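# Unload three sand cores from the mould onto plywood

## Task

Remove three sand cores from the mould: the long core with the rounded nose, plus the two upright bladed cores standing in the mould half on the robot's right. Set all three down on the plywood boards next to the mould and release them. The remaining two cores must still be standing in the mould.

## Robot and tools

Robot: two 6-joint arms, left_arm and right_arm, each ending in a two-finger gripper. Joint order per arm, used everywhere: waist, shoulder, elbow, wrist pitch, wrist yaw, wrist roll. Stated joint ranges (rad): waist -2.618 to 3.054, shoulder and elbow 0.000 to 3.142, wrist pitch and wrist yaw -1.571 to 1.571, wrist roll -2.094 to 2.094. Real ends may differ from these by up to 0.059 rad.

Frames: the scene frame has its origin at table-top height, halfway between the nominal arm bases; +z is up, +x points out over the table, and left_arm sits on the +y side (arm names do not match image sides). Calibrated bases: left_arm at (+0.031, +0.345, 0) m, quat_wxyz (+1.000, 0, 0, +0.008); right_arm at (+0.030, -0.335, 0) m, quat_wxyz (+1.000, 0, 0, -0.014); both have +z up. Each arm's hand position, orientation and wrist-camera pose are reported in that arm's own base frame and may be off by a few cm, more at long reach. The gripper's fingers point along its +z and open along its y; end_effector_position is the point between the pads, roughly 1 cm behind the tips.

Row format (all motion tools): one flat list of 14 numbers, each in [-1, 1], covering both arms even if only one moves: left_arm's six joint values then its opening, then right_arm's six joint values then its opening. Joint values are offsets, not poses: they count from the Joint targets shown in the latest result (as they stand when the action or move starts), not from the previous row. Scale: 1.0 equals 2.224 rad for waist, shoulder, elbow and 8.485 rad for the three wrist joints. The opening value is absolute: +1 fully open, -1 closed; values in between send the fingers to where grip_measured reads that number.

execute_actions: argument actions is a list of actions; each action is a list of up to 15 rows, one per 1/30 s step, and a short table repeats its last row to fill 15 steps. Offsets are counted from the targets at that action's start, so repeating a row keeps moving further. An action asking any joint more than 0.059 rad outward past its range is rejected for both arms; a malformed action, or a first action failing that check, rejects the whole call. An empty actions list just reports state and images. Optional cameras picks images: omitted, null or ["all"] gives all, [] gives none, unknown names invalidate the call.

move: target is either one 14-number row or a list of up to 15 rows; every row's offsets count from the same starting Joint targets. All joints travel in sync along a path, so grippers trace curves, and nothing is avoided. speed (rad/s, 0.01 to 12.57, default 0.5) caps the fastest-travelling joint; give one value or one per target. blend (rad) rounds corners at intermediate targets. opening_speed (0.2 or more, opening units per second) ramps the fingers gradually, useful for gentle closing. blocking=false returns after about 0.5 s while the move continues. Paths take at least 0.5 s; beyond 10 s they stop short. Result adds a move: line such as done, off_target (resting with a joint over 0.035 rad from target), moving, held or fault, and limits=held when steps were withheld. done does not mean contact-free.

wait: seconds 0 to 10; arms hold their last commands and a running move continues. stop: brakes a running move (needs room). zoom_image: camera is cam_left_wrist or cam_right_wrist, region [x0, y0, x1, y1] in image pixels from the top-left, at most 504 by 504. finished_scene: scene is the current scene's number; irreversible, call it only once the cores lie released and stable.

Results: Joint positions and Joint velocities give one block per arm in joint order (rad, rad/s), then finger-pad gap (m; 0.094 fully open). Joint targets is the base for your next offsets. grip_measured uses the opening scale; empty it can read up to about 2.7 mm wide, and on a hard part a bit narrower than the part. grip_effort_nm is motor effort (negative closing) and is not a reliable grasp sign. Joint torques include arm weight; joints 1 to 3 wrap at ±28 N m. "joint sent to its limit" means a joint reached its end; "joint command not followed" means the clearance check altered targets. Tool commands lists current gripper commands; to keep a gripper unchanged, resend its current value, since 0 is itself a command (half open). Velocities "within noise" means the arm is still.

Cameras: cam_left_wrist and cam_right_wrist, both 896x504, images in that order.

Cautions: speed per step is limited and each joint target stays within a lead of its measured angle (0.339 rad big joints, 2.2 rad wrist); a target over 200 mm from the gripper's position is scaled back. To stop pressing on something, command targets back past the measured positions. Close slowly on cores, which may crumble; full force starts about 0.05 below first-touch reading. Release by commanding an opening well above grip_measured, and only once the part is at rest. Avoid drops, releasing moving parts, fast impacts, hard pushes and contact between the two arms (a gripper closing on the other's fingers counts). Nothing may end up off the table. Camera cables touching objects count as arm contact. Loose objects may occasionally be nudged. Long holding, stretched poses or pushing against unreachable targets heat motors: MOTOR HOT at 75 °C, fold-away fault at 90 °C, arm collapse at 100 °C.

Each tool is called after ">>>" as name([rows], argument=value, ...), one row to a line, values as JSON.

## Session

>>> execute_actions(actions=[])

Scene clock: 0.00 s.
left_arm: end_effector_position=(+0.3631, -0.0246, +0.2028) grip_measured=+1.000 grip_effort_nm=n/a end_effector_quat_wxyz=(+0.569, -0.059, +0.818, -0.064) | right_arm: end_effector_position=(+0.3464, +0.0127, +0.2781) grip_measured=+1.000 grip_effort_nm=n/a end_effector_quat_wxyz=(+0.512, -0.227, +0.829, +0.002)
Joint positions: left_arm=[-0.095 1.034 0.566 0.116 -0.051 -0.203 0.094] | right_arm=[-0.154 1.056 1.018 -0.499 -0.37 -0.476 0.094]
Joint velocities: within noise
Joint torques (N m): no reading
Heat: left arm: 32 °C; right arm: 36 °C.
Joint targets: left_arm=[-0.095 1.027 0.576 0.117 -0.051 -0.202] | right_arm=[-0.154 1.049 1.030 -0.497 -0.374 -0.475]
Tool commands: left_gripper/opening=+1.0 right_gripper/opening=+1.0

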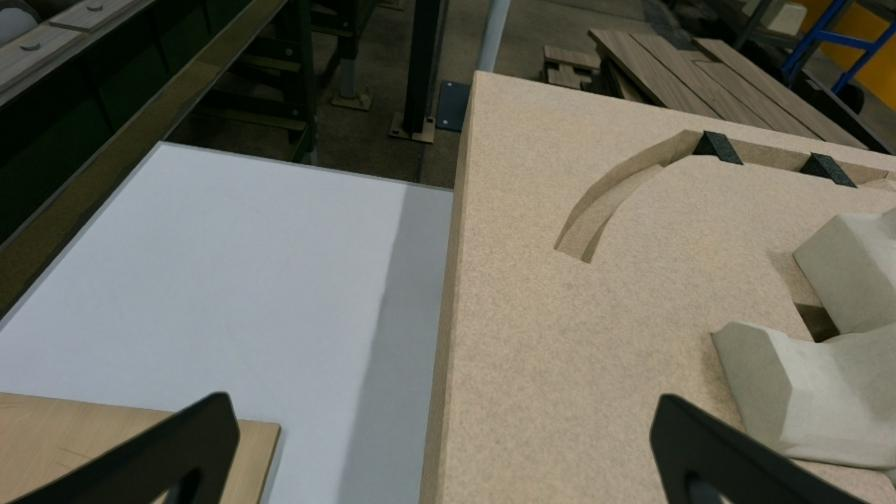

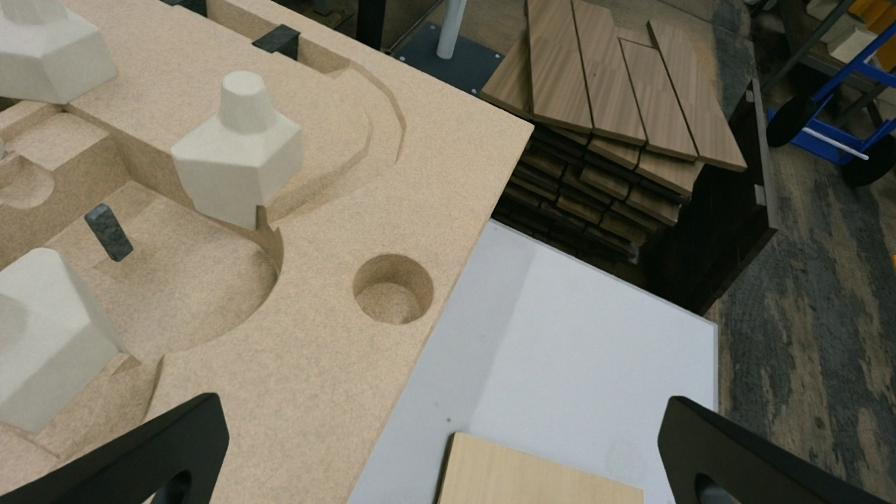

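>>> move(target=[0.0427,0.145,0.460,-0.173,0.006,0.0238,1,0.0692,0.1353,0.2563,-0.1005,0.0441,0.056,1], speed=1.0)

Scene clock: 17.30 s.
left_arm: end_effector_position=(+0.2946, +0.0002, +0.2689) grip_measured=+1.000 grip_effort_nm=0.027 end_effector_quat_wxyz=(+0.230, +0.000, +0.973, +0.002) | right_arm: end_effector_position=(+0.2964, +0.0003, +0.2670) grip_measured=+1.000 grip_effort_nm=0.032 end_effector_quat_wxyz=(+0.229, -0.002, +0.973, +0.001)
Joint positions: left_arm=[-0.008 1.34 1.576 -1.344 -0.009 -0.007 0.094] | right_arm=[-0.006 1.343 1.57 -1.335 -0.006 -0.008 0.094]
Joint velocities: within noise
Joint torques (N m): left_arm=[0.64 -2.92 6.67 1.27 0.11 0.01] | right_arm=[0.57 -3.06 7.54 0.67 0.06 0.07]
Heat: left arm: 35 °C; right arm: 39 °C.
Joint targets: left_arm=[0.000 1.349 1.599 -1.351 -0.001 0.000] | right_arm=[0.000 1.350 1.600 -1.350 0.000 0.000]
move: done

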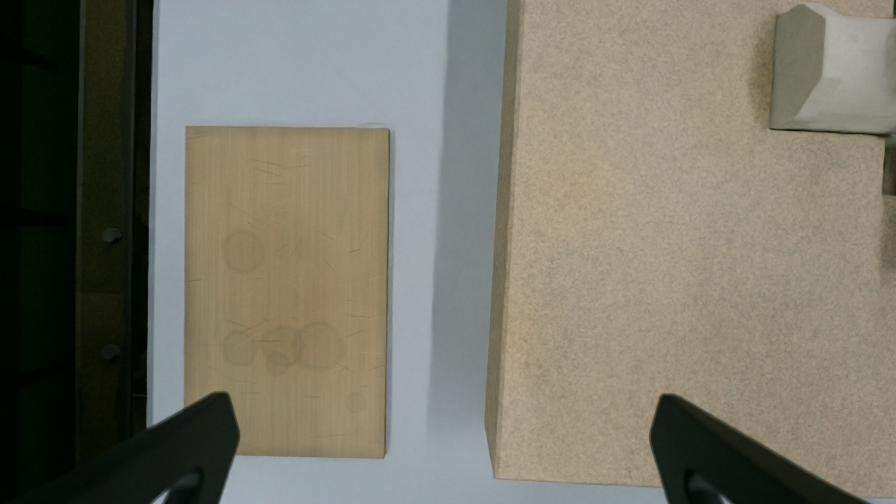

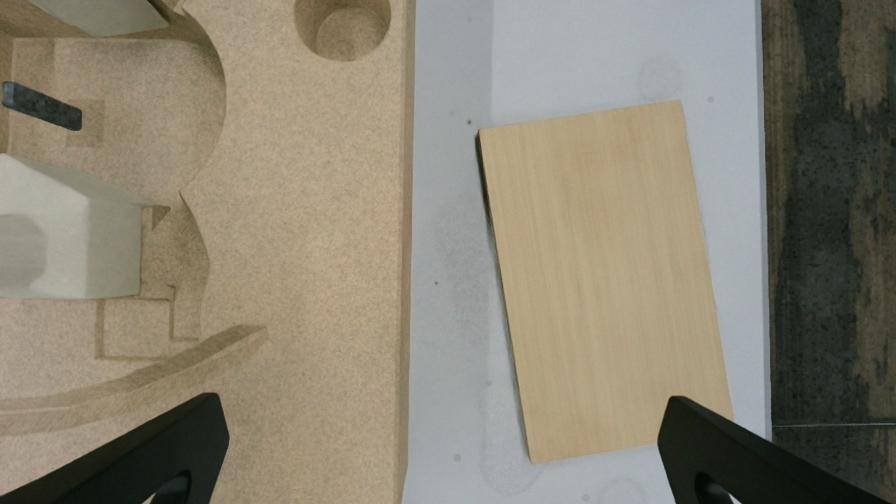

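>>> move(target=[0,0,0,0,0,0,1,0.27,0.0675,0.18,-0.0236,0,0,1], speed=1.0, cameras=["cam_right_wrist"])

>>> move(target=[0,0,0,0,0,0,1,0,-0.126,-0.08,0,0,0,1], speed=1.0, cameras=["cam_right_wrist"])

Scene clock: 24.17 s.
left_arm: end_effector_position=(+0.2944, +0.0001, +0.2688) grip_measured=+1.000 grip_effort_nm=0.027 end_effector_quat_wxyz=(+0.229, +0.000, +0.973, +0.002) | right_arm: end_effector_position=(+0.2571, +0.1762, +0.3330) grip_measured=+1.000 grip_effort_nm=0.022 end_effector_quat_wxyz=(+0.245, -0.287, +0.923, +0.075)
Joint positions: left_arm=[-0.008 1.34 1.576 -1.345 -0.008 -0.007 0.094] | right_arm=[0.597 1.492 1.975 -1.534 -0.001 -0.006 0.094]
Joint velocities: within noise
Joint torques (N m): left_arm=[0.68 -2.91 6.57 1.23 0.1 0] | right_arm=[0.39 -3.54 6.48 0.76 0 0.04]
Heat: left arm: 35 °C; right arm: 38 °C.
Joint targets: left_arm=[0.000 1.349 1.599 -1.351 0.000 -0.001] | right_arm=[0.601 1.500 2.000 -1.550 0.000 0.001]
move: done
Images, in order (width x height): cam_right_wrist 896x504.

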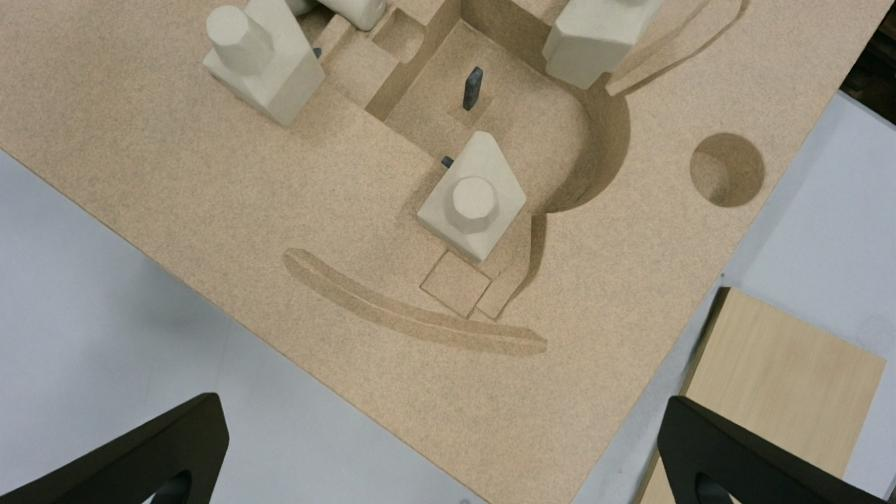

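Scene clock: 25.20 s.
left_arm: end_effector_position=(+0.2944, +0.0001, +0.2688) grip_measured=+1.000 grip_effort_nm=0.032 end_effector_quat_wxyz=(+0.229, +0.000, +0.973, +0.002) | right_arm: end_effector_position=(+0.2010, +0.1381, +0.3545) grip_measured=+1.000 grip_effort_nm=0.022 end_effector_quat_wxyz=(+0.296, -0.282, +0.908, +0.091)
Joint positions: left_arm=[-0.008 1.34 1.576 -1.345 -0.008 -0.007 0.094] | right_arm=[0.597 1.223 1.827 -1.545 -0.001 -0.006 0.094]
Joint velocities: within noise
Joint torques (N m): left_arm=[0.61 -2.89 6.57 1.24 0.13 0.02] | right_arm=[0.38 -1.87 3.93 1 0.01 0.04]
Heat: left arm: 35 °C; right arm: 38 °C.
Joint targets: left_arm=[0.000 1.349 1.599 -1.351 -0.001 -0.001] | right_arm=[0.601 1.220 1.822 -1.550 0.000 0.001]
move: done
Images, in order (width x height): cam_right_wrist 896x504.

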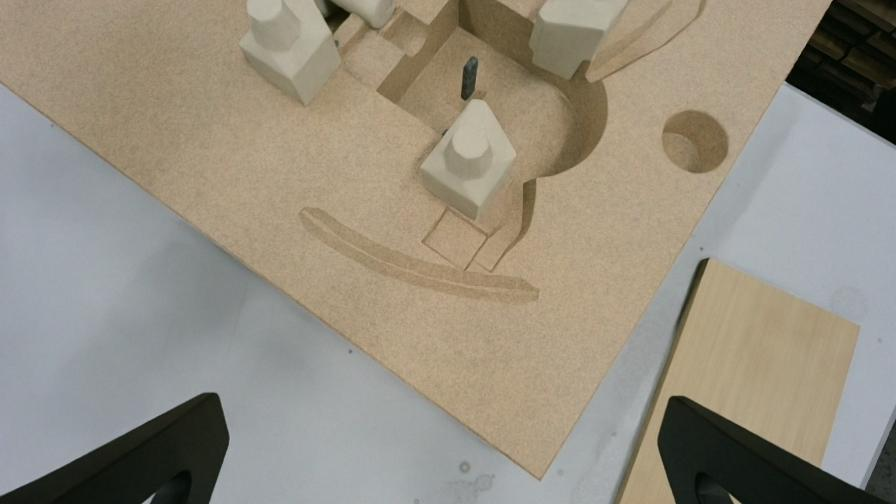

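>>> move(target=[0,0,0,0,0,0,1,-0.05,0.238,0.08,0.0471,0,0,1], speed=1.0, cameras=["cam_right_wrist"])

Scene clock: 29.37 s.
left_arm: end_effector_position=(+0.2944, +0.0000, +0.2688) grip_measured=+1.000 grip_effort_nm=0.037 end_effector_quat_wxyz=(+0.229, +0.000, +0.973, +0.002) | right_arm: end_effector_position=(+0.3861, +0.2087, +0.2864) grip_measured=+1.000 grip_effort_nm=0.022 end_effector_quat_wxyz=(+0.294, -0.235, +0.923, +0.073)
Joint positions: left_arm=[-0.008 1.34 1.576 -1.345 -0.008 -0.007 0.094] | right_arm=[0.493 1.757 1.973 -1.17 -0.001 -0.006 0.094]
Joint velocities: within noise
Joint torques (N m): left_arm=[0.62 -2.92 6.58 1.27 0.1 0.01] | right_arm=[-0.21 -7.79 7.61 1.2 0 0.03]
Heat: left arm: 34 °C; right arm: 38 °C.
Joint targets: left_arm=[0.000 1.349 1.599 -1.351 0.000 -0.001] | right_arm=[0.490 1.750 2.001 -1.150 0.000 0.001]
move: done
Images, in order (width x height): cam_right_wrist 896x504.

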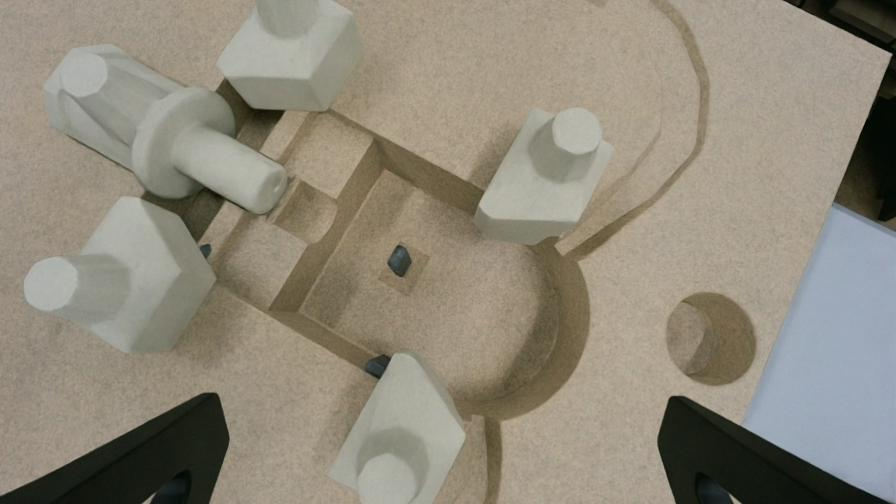

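>>> zoom_image(camera="cam_right_wrist", region=[300, 80, 700, 504])

>>> zoom_image(camera="cam_right_wrist", region=[0, 0, 380, 380])

Scaled by 1.189.

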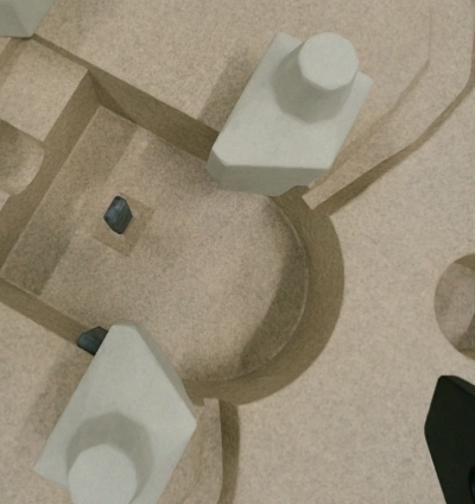

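Scaled by 1.326.

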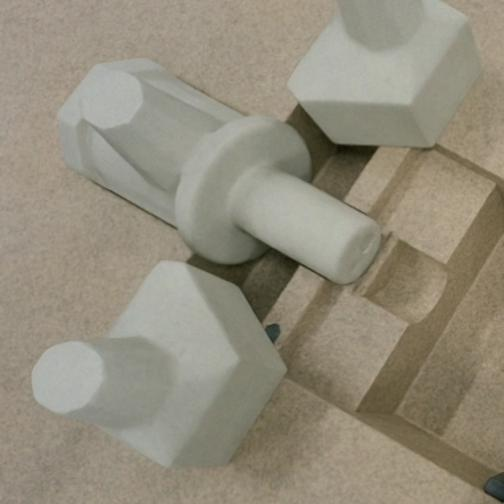

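>>> move(target=[0,0,0,0,0,0,1,0.0315,-0.1315,-0.2456,0.0204,0,0,1], speed=0.8, cameras=["cam_right_wrist"])

Scene clock: 84.13 s.
left_arm: end_effector_position=(+0.2944, +0.0000, +0.2688) grip_measured=+1.000 grip_effort_nm=0.027 end_effector_quat_wxyz=(+0.229, +0.000, +0.973, +0.002) | right_arm: end_effector_position=(+0.3171, +0.1972, +0.2236) grip_measured=+1.000 grip_effort_nm=0.022 end_effector_quat_wxyz=(+0.260, -0.266, +0.925, +0.073)
Joint positions: left_arm=[-0.008 1.34 1.576 -1.345 -0.008 -0.007 0.094] | right_arm=[0.553 1.486 1.462 -0.998 -0.001 -0.006 0.094]
Joint velocities: within noise
Joint torques (N m): left_arm=[0.65 -2.91 6.56 1.25 0.12 0.03] | right_arm=[0.57 -7.73 5.18 1.13 -0.01 0.04]
Heat: left arm: 34 °C; right arm: 39 °C.
Joint targets: left_arm=[0.000 1.349 1.599 -1.351 0.000 -0.001] | right_arm=[0.560 1.457 1.454 -0.977 0.000 0.001]
move: done
Images, in order (width x height): cam_right_wrist 896x504.

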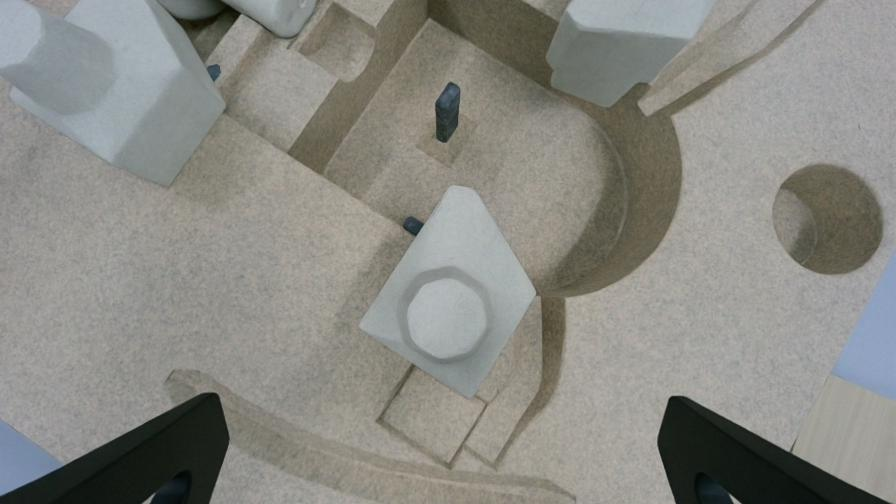

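>>> move(target=[0,0,0,0,0,0,1,0,-0.0009,-0.1255,0.0326,0,0,1], speed=0.4, cameras=["cam_right_wrist"])

Scene clock: 91.53 s.
left_arm: end_effector_position=(+0.2944, +0.0000, +0.2688) grip_measured=+1.000 grip_effort_nm=0.027 end_effector_quat_wxyz=(+0.229, +0.000, +0.973, +0.002) | right_arm: end_effector_position=(+0.3201, +0.1991, +0.1545) grip_measured=+1.000 grip_effort_nm=0.027 end_effector_quat_wxyz=(+0.260, -0.266, +0.925, +0.073)
Joint positions: left_arm=[-0.008 1.34 1.576 -1.345 -0.008 -0.007 0.094] | right_arm=[0.553 1.479 1.18 -0.724 -0.001 -0.006 0.094]
Joint velocities: within noise
Joint torques (N m): left_arm=[0.66 -2.96 6.54 1.25 0.11 0.01] | right_arm=[0.57 -7.38 5.52 1.15 0 0.04]
Heat: left arm: 34 °C; right arm: 39 °C.
Joint targets: left_arm=[0.000 1.349 1.599 -1.351 0.000 -0.001] | right_arm=[0.560 1.455 1.175 -0.701 0.000 0.001]
move: done
Images, in order (width x height): cam_right_wrist 896x504.

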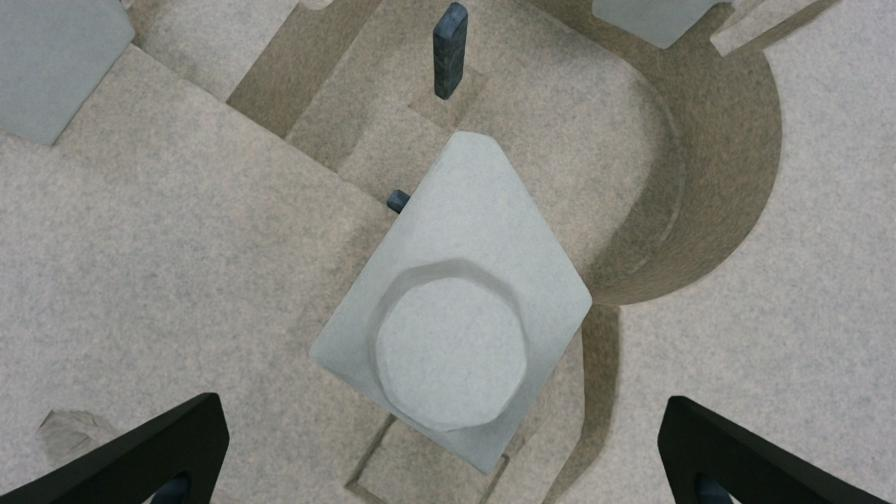

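>>> move(target=[0,0,0,0,0,0,1,-0.0014,0.0242,0.018,0.0016,0,0,1], speed=0.3, cameras=["cam_right_wrist"])

>>> move(target=[0,0,0,0,0,0,1,0,0,0,0,0,0,-0.6], opening_speed=0.6, cameras=["cam_right_wrist"])

Scene clock: 106.93 s.
left_arm: end_effector_position=(+0.2944, +0.0000, +0.2688) grip_measured=+1.000 grip_effort_nm=0.032 end_effector_quat_wxyz=(+0.229, +0.000, +0.973, +0.002) | right_arm: end_effector_position=(+0.3232, +0.2010, +0.1483) grip_measured=+1.000 grip_effort_nm=0.027 end_effector_quat_wxyz=(+0.256, -0.266, +0.926, +0.072)
Joint positions: left_arm=[-0.008 1.34 1.576 -1.345 -0.008 -0.007 0.094] | right_arm=[0.553 1.502 1.18 -0.711 -0.001 -0.006 0.094]
Joint velocities: within noise
Joint torques (N m): left_arm=[0.58 -2.93 6.6 1.23 0.1 0.01] | right_arm=[0.29 -5.05 8.69 1.17 -0.01 0.03]
Heat: left arm: 34 °C; right arm: 39 °C.
Joint targets: left_arm=[0.000 1.349 1.599 -1.351 0.000 -0.001] | right_arm=[0.557 1.509 1.215 -0.687 0.000 0.001]
move: done
Images, in order (width x height): cam_right_wrist 896x504.

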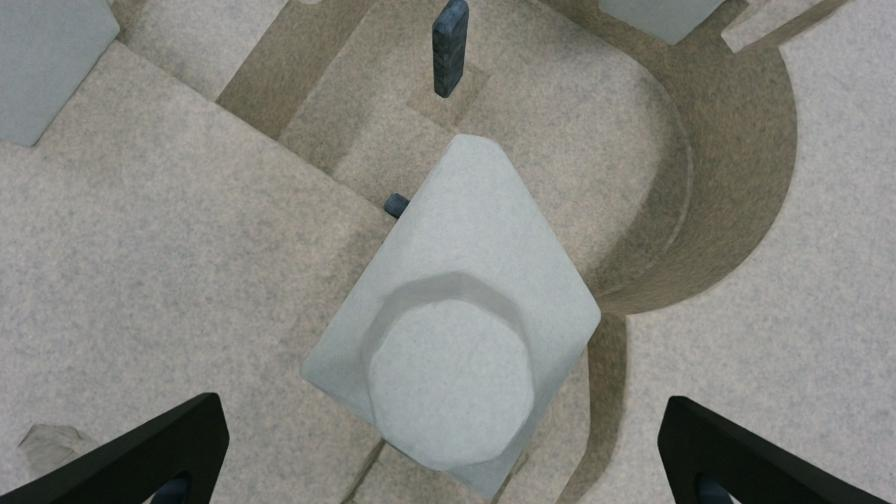

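Scene clock: 109.80 s.
left_arm: end_effector_position=(+0.2944, +0.0000, +0.2688) grip_measured=+1.000 grip_effort_nm=0.027 end_effector_quat_wxyz=(+0.229, +0.000, +0.973, +0.002) | right_arm: end_effector_position=(+0.3236, +0.2011, +0.1485) grip_measured=-0.391 grip_effort_nm=-0.999 end_effector_quat_wxyz=(+0.257, -0.266, +0.926, +0.072)
Joint positions: left_arm=[-0.008 1.34 1.576 -1.345 -0.008 -0.007 0.094] | right_arm=[0.553 1.502 1.18 -0.709 0 -0.006 0.029]
Joint velocities: within noise
Joint torques (N m): left_arm=[0.65 -2.91 6.63 1.25 0.11 0] | right_arm=[0.31 -5.05 8.69 1.13 -0.01 0.04]
Heat: left arm: 34 °C; right arm: 39 °C.
Joint targets: left_arm=[0.000 1.349 1.599 -1.351 0.000 -0.001] | right_arm=[0.557 1.509 1.215 -0.687 0.000 0.001]
move: done
Images, in order (width x height): cam_right_wrist 896x504.

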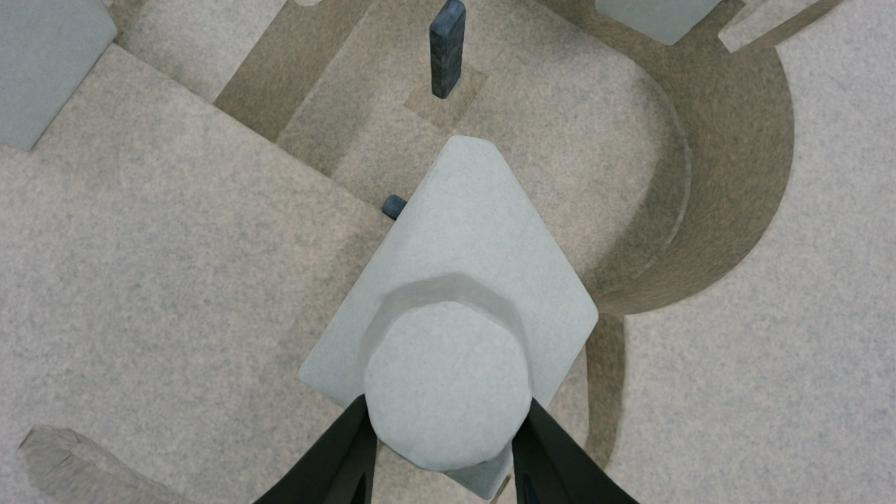

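>>> move(target=[0,0,0,0,0,0,1,0,0,0,0,0,0,0.3], opening_speed=2, cameras=[])

>>> move(target=[0,0,0,0,0,0,1,0,0.0162,0.0135,0,0,0,0.3], speed=0.3, cameras=["cam_right_wrist"])

Scene clock: 116.13 s.
left_arm: end_effector_position=(+0.2944, +0.0000, +0.2688) grip_measured=+1.000 grip_effort_nm=0.032 end_effector_quat_wxyz=(+0.229, +0.000, +0.973, +0.002) | right_arm: end_effector_position=(+0.3236, +0.2012, +0.1486) grip_measured=+0.297 grip_effort_nm=0.178 end_effector_quat_wxyz=(+0.257, -0.266, +0.926, +0.072)
Joint positions: left_arm=[-0.008 1.34 1.576 -1.345 -0.008 -0.007 0.094] | right_arm=[0.553 1.502 1.18 -0.709 0 -0.006 0.061]
Joint velocities: within noise
Joint torques (N m): left_arm=[0.62 -2.93 6.63 1.27 0.1 0.01] | right_arm=[0.31 -5.05 8.68 1.13 -0.01 0.04]
Heat: left arm: 34 °C; right arm: 38 °C.
Joint targets: left_arm=[0.000 1.349 1.599 -1.351 0.000 -0.001] | right_arm=[0.557 1.509 1.215 -0.687 0.000 0.001]
move: done
No camera images: "cameras" was empty.

Scene clock: 116.87 s.
left_arm: end_effector_position=(+0.2944, +0.0000, +0.2688) grip_measured=+1.000 grip_effort_nm=0.032 end_effector_quat_wxyz=(+0.229, +0.000, +0.973, +0.002) | right_arm: end_effector_position=(+0.3310, +0.2057, +0.1484) grip_measured=+0.297 grip_effort_nm=0.173 end_effector_quat_wxyz=(+0.257, -0.266, +0.926, +0.072)
Joint positions: left_arm=[-0.008 1.34 1.576 -1.345 -0.008 -0.007 0.094] | right_arm=[0.553 1.536 1.212 -0.708 0 -0.006 0.061]
Joint velocities: within noise
Joint torques (N m): left_arm=[0.64 -2.93 6.6 1.26 0.1 -0.01] | right_arm=[0.28 -5.16 8.53 1.13 -0.01 0.03]
Heat: left arm: 34 °C; right arm: 38 °C.
Joint targets: left_arm=[0.000 1.349 1.599 -1.351 0.000 -0.001] | right_arm=[0.557 1.545 1.245 -0.687 0.000 0.001]
move: done
Images, in order (width x height): cam_right_wrist 896x504.

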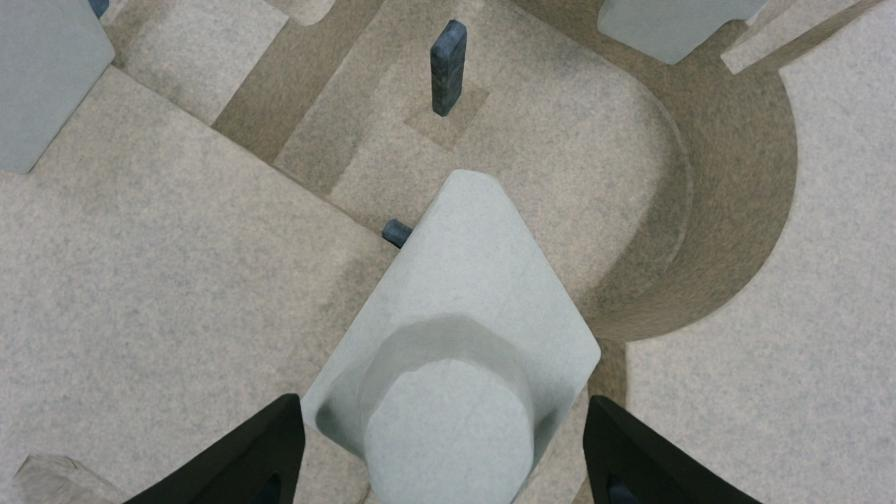

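>>> move(target=[0,0,0,0,0,0,1,0,0,0,0,0,0,-0.6], opening_speed=0.6, cameras=[])

>>> move([
  [0,0,0,0,0,0,1,0,0.0005,0.0621,-0.0161,0,0,-0.6],
  [0,0,0,0,0,0,1,0,0.0094,0.1338,-0.0326,0,0,-0.6],
], speed=0.3, cameras=["cam_right_wrist"])

Scene clock: 125.07 s.
left_arm: end_effector_position=(+0.2944, +0.0000, +0.2688) grip_measured=+1.000 grip_effort_nm=0.032 end_effector_quat_wxyz=(+0.229, +0.000, +0.973, +0.002) | right_arm: end_effector_position=(+0.3312, +0.2075, +0.1502) grip_measured=-0.278 grip_effort_nm=-0.999 end_effector_quat_wxyz=(+0.258, -0.265, +0.926, +0.077)
Joint positions: left_arm=[-0.008 1.34 1.576 -1.345 -0.008 -0.007 0.094] | right_arm=[0.553 1.536 1.217 -0.708 -0.008 -0.002 0.034]
Joint velocities: within noise
Joint torques (N m): left_arm=[0.61 -2.91 6.56 1.24 0.11 0.01] | right_arm=[0.24 -5.18 8.13 1.12 0.07 -0.02]
Heat: left arm: 35 °C; right arm: 38 °C.
Joint targets: left_arm=[0.000 1.349 1.599 -1.351 0.000 -0.001] | right_arm=[0.557 1.545 1.245 -0.687 0.000 0.001]
move: done
No camera images: "cameras" was empty.

Scene clock: 126.77 s.
left_arm: end_effector_position=(+0.2944, +0.0000, +0.2688) grip_measured=+1.000 grip_effort_nm=0.037 end_effector_quat_wxyz=(+0.229, +0.000, +0.973, +0.002) | right_arm: end_effector_position=(+0.3283, +0.2053, +0.2072) grip_measured=-0.285 grip_effort_nm=-1.009 end_effector_quat_wxyz=(+0.238, -0.266, +0.931, +0.071)
Joint positions: left_arm=[-0.008 1.34 1.576 -1.345 -0.008 -0.007 0.094] | right_arm=[0.553 1.567 1.496 -0.997 -0.006 -0.002 0.034]
Joint velocities: within noise
Joint torques (N m): left_arm=[0.65 -2.95 6.56 1.25 0.09 0.01] | right_arm=[0.23 -6.05 9.59 1.16 0.05 -0.01]
Heat: left arm: 35 °C; right arm: 38 °C.
Joint targets: left_arm=[0.000 1.349 1.599 -1.351 0.000 -0.001] | right_arm=[0.557 1.566 1.543 -0.963 0.000 0.001]
move: off_target (right_arm); right_arm: the elbow is farthest, 0.047 rad from its target
Images, in order (width x height): cam_right_wrist 896x504.

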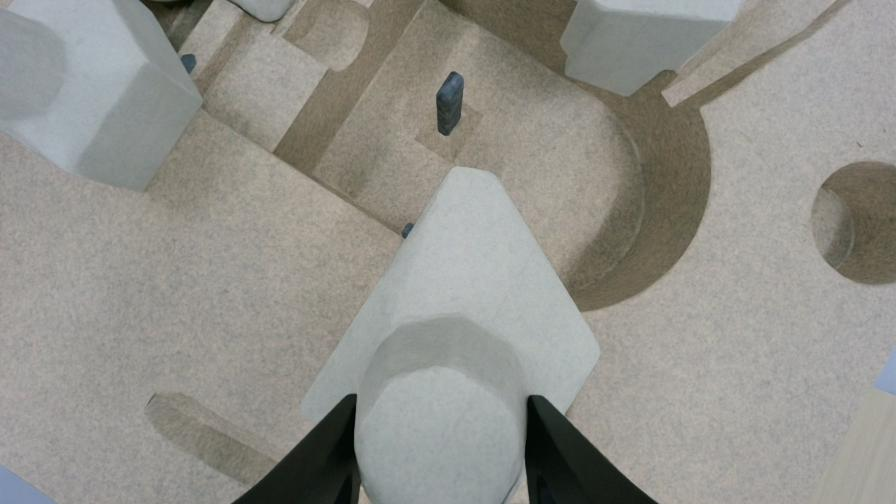

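>>> move(target=[0,0,0,0,0,0,1,0,0.0273,0.13,-0.024,0,0,-0.6], speed=0.4, cameras=["cam_right_wrist"])

Scene clock: 130.37 s.
left_arm: end_effector_position=(+0.2944, +0.0000, +0.2688) grip_measured=+1.000 grip_effort_nm=0.032 end_effector_quat_wxyz=(+0.229, +0.000, +0.973, +0.002) | right_arm: end_effector_position=(+0.3330, +0.2081, +0.2648) grip_measured=-0.285 grip_effort_nm=-1.004 end_effector_quat_wxyz=(+0.250, -0.265, +0.928, +0.073)
Joint positions: left_arm=[-0.008 1.34 1.576 -1.345 -0.008 -0.007 0.094] | right_arm=[0.553 1.629 1.786 -1.201 -0.006 -0.002 0.034]
Joint velocities: within noise
Joint torques (N m): left_arm=[0.65 -2.89 6.54 1.26 0.1 0.03] | right_arm=[0.28 -6.41 9.16 1.2 0.05 -0.02]
Heat: left arm: 35 °C; right arm: 38 °C.
Joint targets: left_arm=[0.000 1.349 1.599 -1.351 0.000 -0.001] | right_arm=[0.557 1.626 1.832 -1.167 0.000 0.001]
move: off_target (right_arm); right_arm: the elbow is farthest, 0.046 rad from its target
Images, in order (width x height): cam_right_wrist 896x504.

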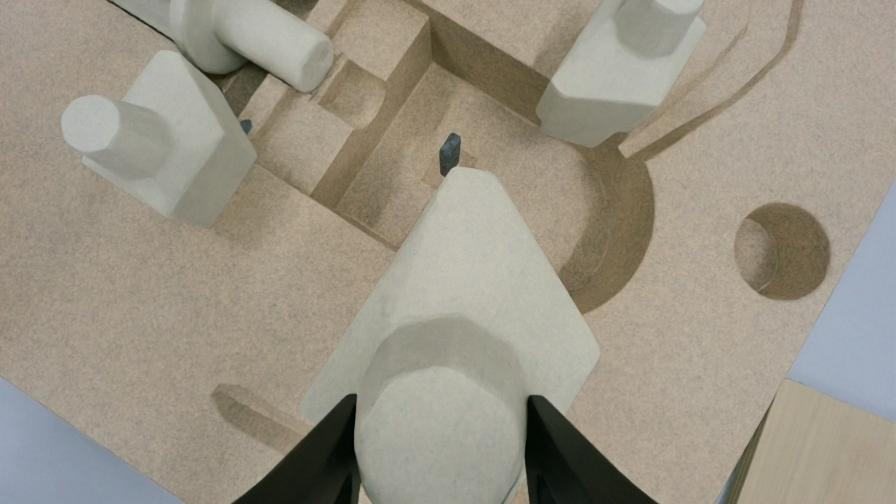

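>>> move(target=[-0.54,0,0,0.1,0,0,1,-0.43,0,0,0,0,0,-0.6], speed=0.8)

Scene clock: 142.30 s.
left_arm: end_effector_position=(+0.1539, -0.3931, +0.4210) grip_measured=+1.000 grip_effort_nm=0.027 end_effector_quat_wxyz=(+0.493, +0.451, +0.662, -0.340) | right_arm: end_effector_position=(+0.3610, -0.1537, +0.2646) grip_measured=-0.285 grip_effort_nm=-1.009 end_effector_quat_wxyz=(+0.254, +0.193, +0.946, -0.054)
Joint positions: left_arm=[-1.199 1.34 1.576 -0.523 0.002 -0.006 0.094] | right_arm=[-0.404 1.629 1.786 -1.203 0.003 -0.002 0.034]
Joint velocities: within noise
Joint torques (N m): left_arm=[-0.13 -3.59 7.23 2.43 0 0] | right_arm=[0.35 -6.38 9.13 1.25 -0.02 -0.02]
Heat: left arm: 35 °C; right arm: 39 °C.
Joint targets: left_arm=[-1.201 1.349 1.599 -0.502 0.000 0.000] | right_arm=[-0.400 1.626 1.832 -1.167 0.000 0.001]
move: off_target (right_arm); right_arm: the elbow is farthest, 0.046 rad from its target

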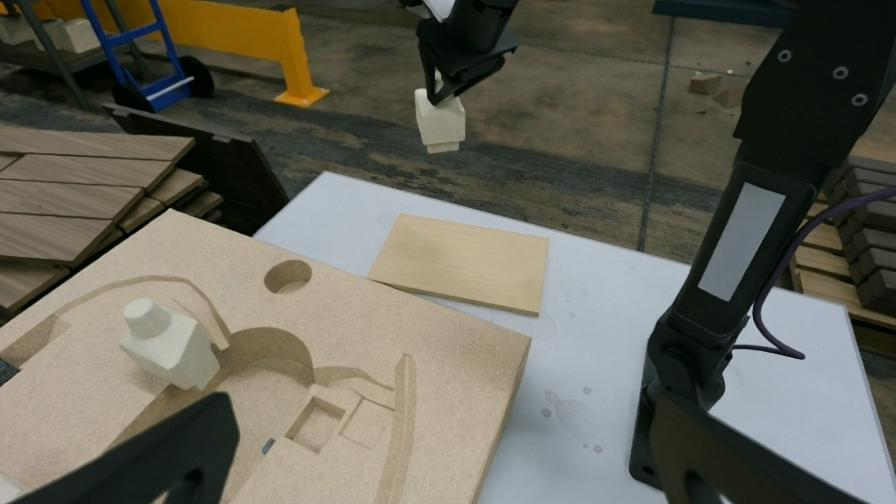

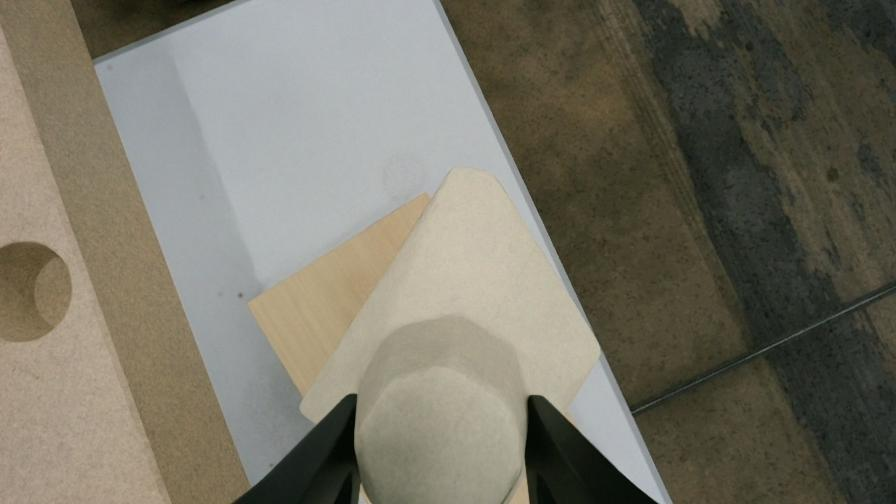

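>>> zoom_image(camera="cam_left_wrist", region=[340, 20, 580, 180])

>>> zoom_image(camera="cam_left_wrist", region=[90, 250, 420, 470])

Scaled by 2.100.

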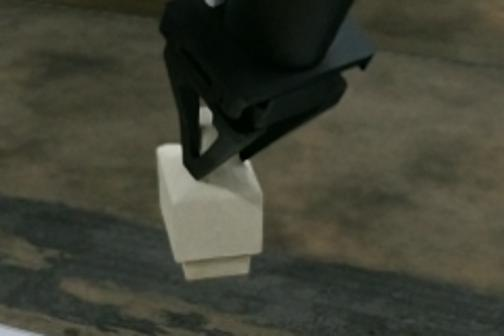

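Scaled by 1.527.

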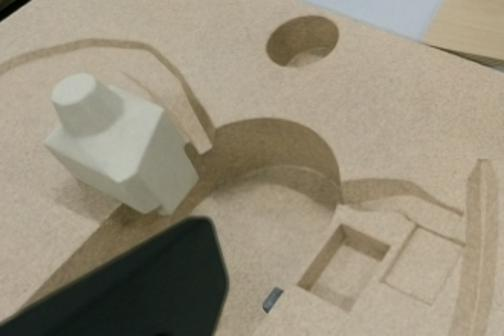

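>>> move(target=[0,0,0,0,0,0,1,0.041,-0.0619,-0.2599,0.0526,0,0,-0.6], speed=0.6)

Scene clock: 159.67 s.
left_arm: end_effector_position=(+0.1539, -0.3932, +0.4213) grip_measured=+1.000 grip_effort_nm=0.027 end_effector_quat_wxyz=(+0.494, +0.450, +0.662, -0.340) | right_arm: end_effector_position=(+0.3612, -0.1166, +0.1496) grip_measured=-0.285 grip_effort_nm=-1.004 end_effector_quat_wxyz=(+0.239, +0.151, +0.958, -0.039)
Joint positions: left_arm=[-1.199 1.34 1.576 -0.521 0.002 -0.006 0.094] | right_arm=[-0.314 1.537 1.243 -0.788 0.002 -0.002 0.034]
Joint velocities: within noise
Joint torques (N m): left_arm=[-0.14 -3.67 7.25 2.41 0.01 -0.01] | right_arm=[0.46 -9.77 6.65 1.5 -0.03 -0.01]
Heat: left arm: 36 °C; right arm: 40 °C.
Joint targets: left_arm=[-1.201 1.349 1.599 -0.502 0.000 0.000] | right_arm=[-0.309 1.489 1.254 -0.721 0.000 0.001]
move: off_target (right_arm); right_arm: the wrist pitch is farthest, 0.067 rad from its target

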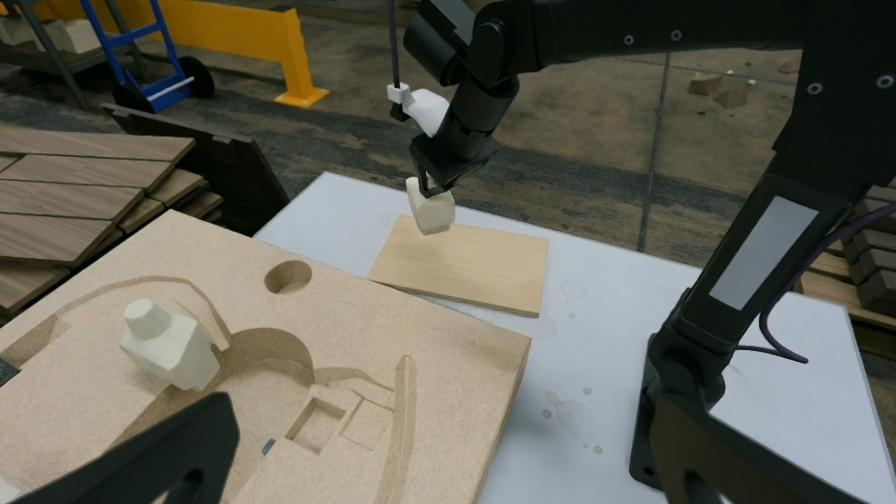

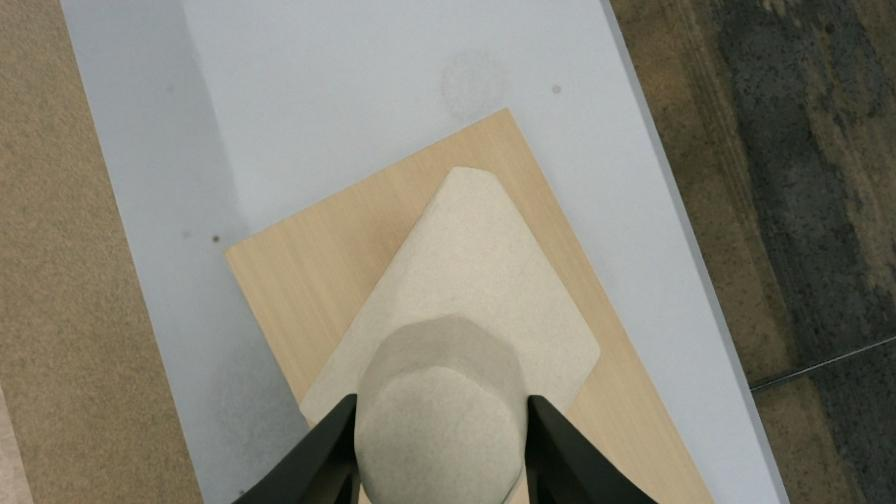

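>>> move(target=[0,0,0,0,0,0,1,0,-0.013,-0.0692,0.0205,0,0,-0.6], speed=0.25)

>>> zoom_image(camera="cam_left_wrist", region=[340, 140, 580, 330])

Scene clock: 166.13 s.
left_arm: end_effector_position=(+0.1539, -0.3932, +0.4213) grip_measured=+1.000 grip_effort_nm=0.027 end_effector_quat_wxyz=(+0.494, +0.450, +0.662, -0.340) | right_arm: end_effector_position=(+0.3604, -0.1163, +0.1240) grip_measured=-0.285 grip_effort_nm=-1.004 end_effector_quat_wxyz=(+0.261, +0.150, +0.953, -0.042)
Joint positions: left_arm=[-1.199 1.34 1.576 -0.521 0.002 -0.006 0.094] | right_arm=[-0.314 1.51 1.093 -0.62 0.002 -0.002 0.034]
Joint velocities: within noise
Joint torques (N m): left_arm=[-0.13 -3.52 7.21 2.42 0 -0.01] | right_arm=[0.47 -9.73 6.39 1.6 -0.02 -0.01]
Heat: left arm: 36 °C; right arm: 39 °C.
Joint targets: left_arm=[-1.201 1.349 1.599 -0.502 0.000 0.000] | right_arm=[-0.309 1.460 1.100 -0.547 0.000 0.001]
move: off_target (right_arm); right_arm: the wrist pitch is farthest, 0.073 rad from its target

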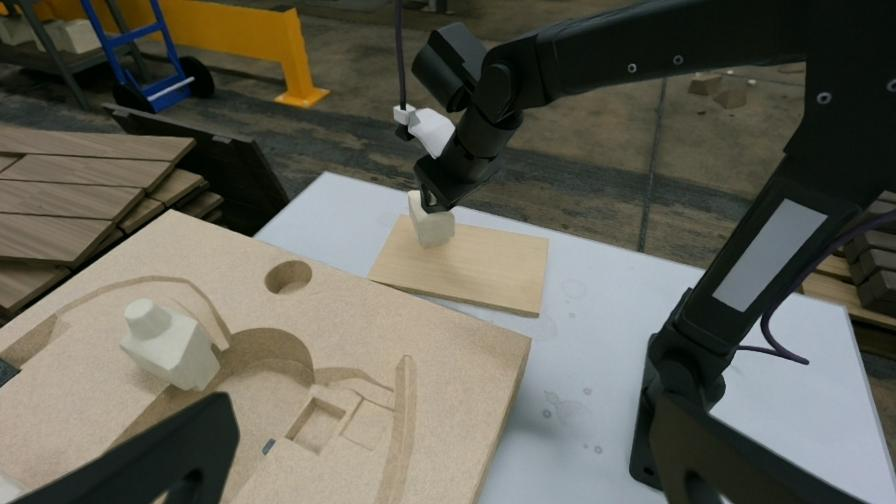

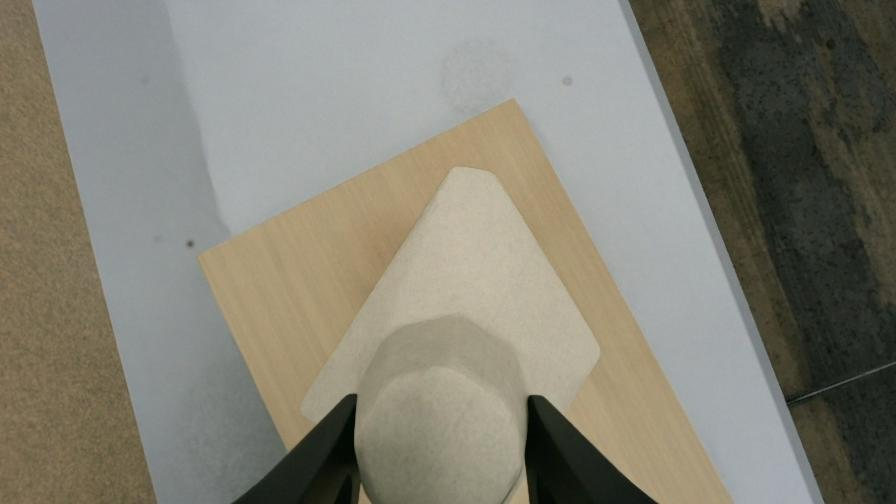

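Scaled by 2.100.

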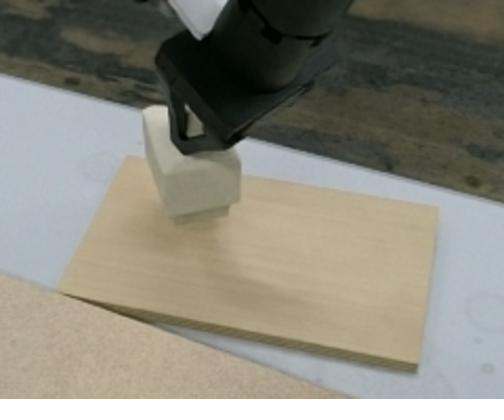

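>>> move(target=[0,0,0,0,0,0,1,0,0.0018,-0.009,0.0028,0,0,-0.6], speed=0.1, cameras=[])

>>> move(target=[0,0,0,0,0,0,1,0,0.0009,-0.009,0.0028,0,0,-0.6], speed=0.1, cameras=["cam_left_wrist"])

>>> zoom_image(camera="cam_left_wrist", region=[340, 140, 580, 330])

Scene clock: 172.83 s.
left_arm: end_effector_position=(+0.1539, -0.3932, +0.4213) grip_measured=+1.000 grip_effort_nm=0.022 end_effector_quat_wxyz=(+0.494, +0.450, +0.662, -0.340) | right_arm: end_effector_position=(+0.3603, -0.1163, +0.1198) grip_measured=-0.285 grip_effort_nm=-1.004 end_effector_quat_wxyz=(+0.263, +0.150, +0.952, -0.043)
Joint positions: left_arm=[-1.199 1.34 1.576 -0.521 0.002 -0.006 0.094] | right_arm=[-0.314 1.51 1.074 -0.597 0.002 -0.002 0.034]
Joint velocities: within noise
Joint torques (N m): left_arm=[-0.03 -3.52 7.27 2.41 -0.01 -0.01] | right_arm=[0.47 -9.37 6.27 1.61 -0.03 -0.01]
Heat: left arm: 37 °C; right arm: 40 °C.
Joint targets: left_arm=[-1.201 1.349 1.599 -0.502 0.000 0.000] | right_arm=[-0.309 1.464 1.080 -0.523 0.000 0.001]
move: off_target (right_arm); right_arm: the wrist pitch is farthest, 0.074 rad from its target
No camera images: "cameras" was empty.

Scene clock: 173.77 s.
left_arm: end_effector_position=(+0.1539, -0.3932, +0.4213) grip_measured=+1.000 grip_effort_nm=0.032 end_effector_quat_wxyz=(+0.494, +0.450, +0.662, -0.340) | right_arm: end_effector_position=(+0.3600, -0.1162, +0.1153) grip_measured=-0.285 grip_effort_nm=-1.009 end_effector_quat_wxyz=(+0.264, +0.150, +0.952, -0.043)
Joint positions: left_arm=[-1.199 1.34 1.576 -0.521 0.002 -0.006 0.094] | right_arm=[-0.314 1.51 1.054 -0.573 0.002 -0.002 0.034]
Joint velocities: within noise
Joint torques (N m): left_arm=[-0.17 -3.59 7.28 2.41 0.01 0.01] | right_arm=[0.47 -9.17 6.26 1.61 -0.03 -0.02]
Heat: left arm: 37 °C; right arm: 40 °C.
Joint targets: left_arm=[-1.201 1.349 1.599 -0.502 0.000 0.000] | right_arm=[-0.309 1.466 1.060 -0.499 0.000 0.001]
move: off_target (right_arm); right_arm: the wrist pitch is farthest, 0.074 rad from its target
Images, in order (width x height): cam_left_wrist 896x504.

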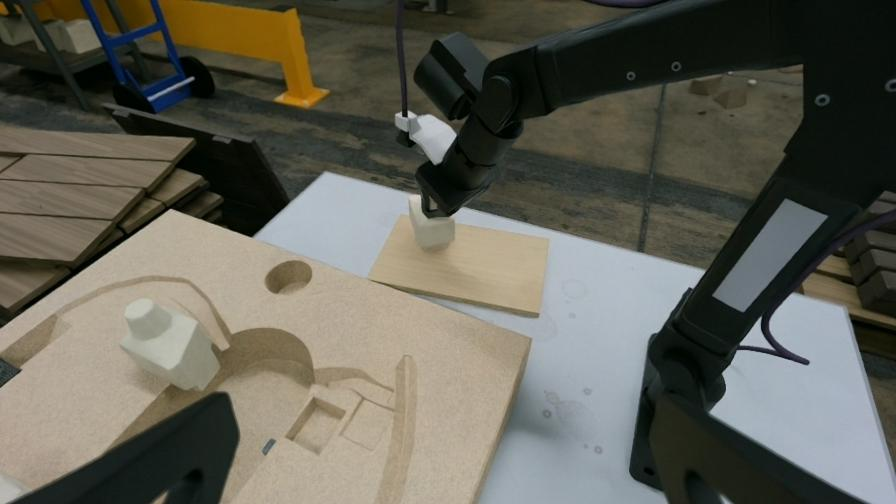

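Scaled by 2.100.

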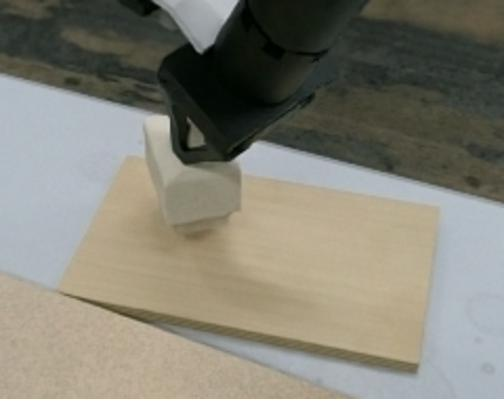

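>>> move(target=[0,0,0,0,0,0,1,0,0.0009,-0.009,0.0028,0,0,-0.6], speed=0.1, cameras=[])

>>> move(target=[0,0,0,0,0,0,1,0,0.0009,-0.009,0.0028,0,0,-0.6], speed=0.1, cameras=["cam_left_wrist"])

>>> zoom_image(camera="cam_left_wrist", region=[340, 140, 580, 330])

Scene clock: 178.87 s.
left_arm: end_effector_position=(+0.1539, -0.3932, +0.4213) grip_measured=+1.000 grip_effort_nm=0.027 end_effector_quat_wxyz=(+0.494, +0.450, +0.662, -0.340) | right_arm: end_effector_position=(+0.3597, -0.1161, +0.1109) grip_measured=-0.285 grip_effort_nm=-0.999 end_effector_quat_wxyz=(+0.266, +0.150, +0.951, -0.043)
Joint positions: left_arm=[-1.199 1.34 1.576 -0.521 0.002 -0.006 0.094] | right_arm=[-0.314 1.51 1.034 -0.55 0.002 -0.002 0.034]
Joint velocities: within noise
Joint torques (N m): left_arm=[-0.03 -3.59 7.28 2.4 0.01 0.01] | right_arm=[0.49 -8.98 6.24 1.64 -0.02 -0.01]
Heat: left arm: 37 °C; right arm: 40 °C.
Joint targets: left_arm=[-1.201 1.349 1.599 -0.502 0.000 0.000] | right_arm=[-0.309 1.468 1.040 -0.475 0.000 0.001]
move: off_target (right_arm); right_arm: the wrist pitch is farthest, 0.075 rad from its target
No camera images: "cameras" was empty.

Scene clock: 179.67 s.
left_arm: end_effector_position=(+0.1539, -0.3932, +0.4213) grip_measured=+1.000 grip_effort_nm=0.032 end_effector_quat_wxyz=(+0.494, +0.450, +0.662, -0.340) | right_arm: end_effector_position=(+0.3609, -0.1165, +0.1084) grip_measured=-0.285 grip_effort_nm=-1.004 end_effector_quat_wxyz=(+0.271, +0.150, +0.950, -0.044)
Joint positions: left_arm=[-1.199 1.34 1.576 -0.521 0.002 -0.006 0.094] | right_arm=[-0.314 1.51 1.018 -0.524 0.002 -0.002 0.034]
Joint velocities: within noise
Joint torques (N m): left_arm=[-0.09 -3.63 7.23 2.41 0.01 0] | right_arm=[0.47 -8.83 5.93 1.62 -0.02 -0.01]
Heat: left arm: 37 °C; right arm: 40 °C.
Joint targets: left_arm=[-1.201 1.349 1.599 -0.502 0.000 0.000] | right_arm=[-0.309 1.470 1.020 -0.452 0.000 0.001]
move: off_target (right_arm); right_arm: the wrist pitch is farthest, 0.072 rad from its target
Images, in order (width x height): cam_left_wrist 896x504.

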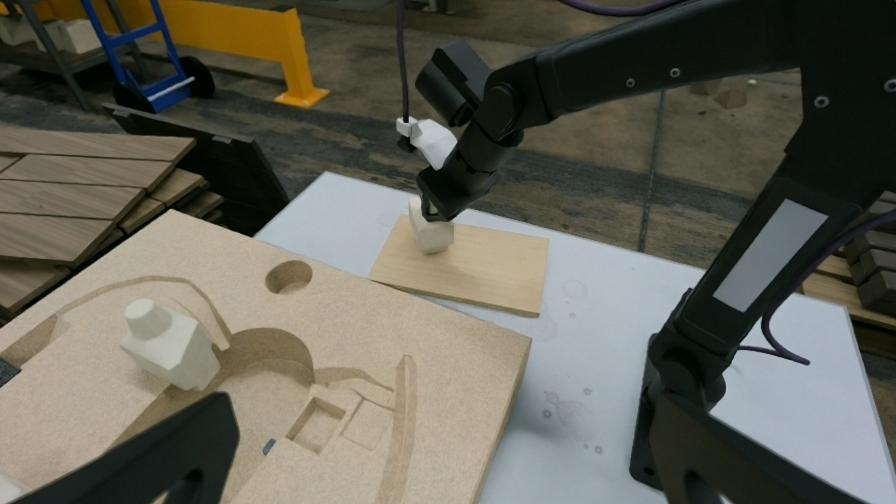

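Scaled by 2.100.

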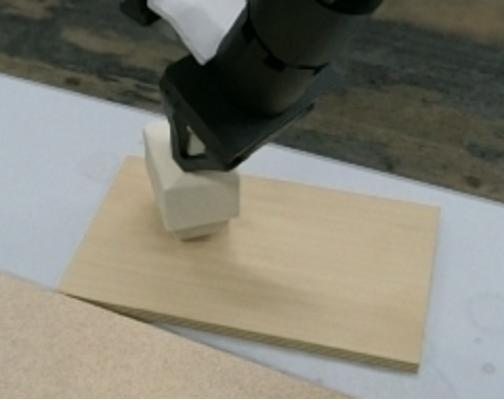

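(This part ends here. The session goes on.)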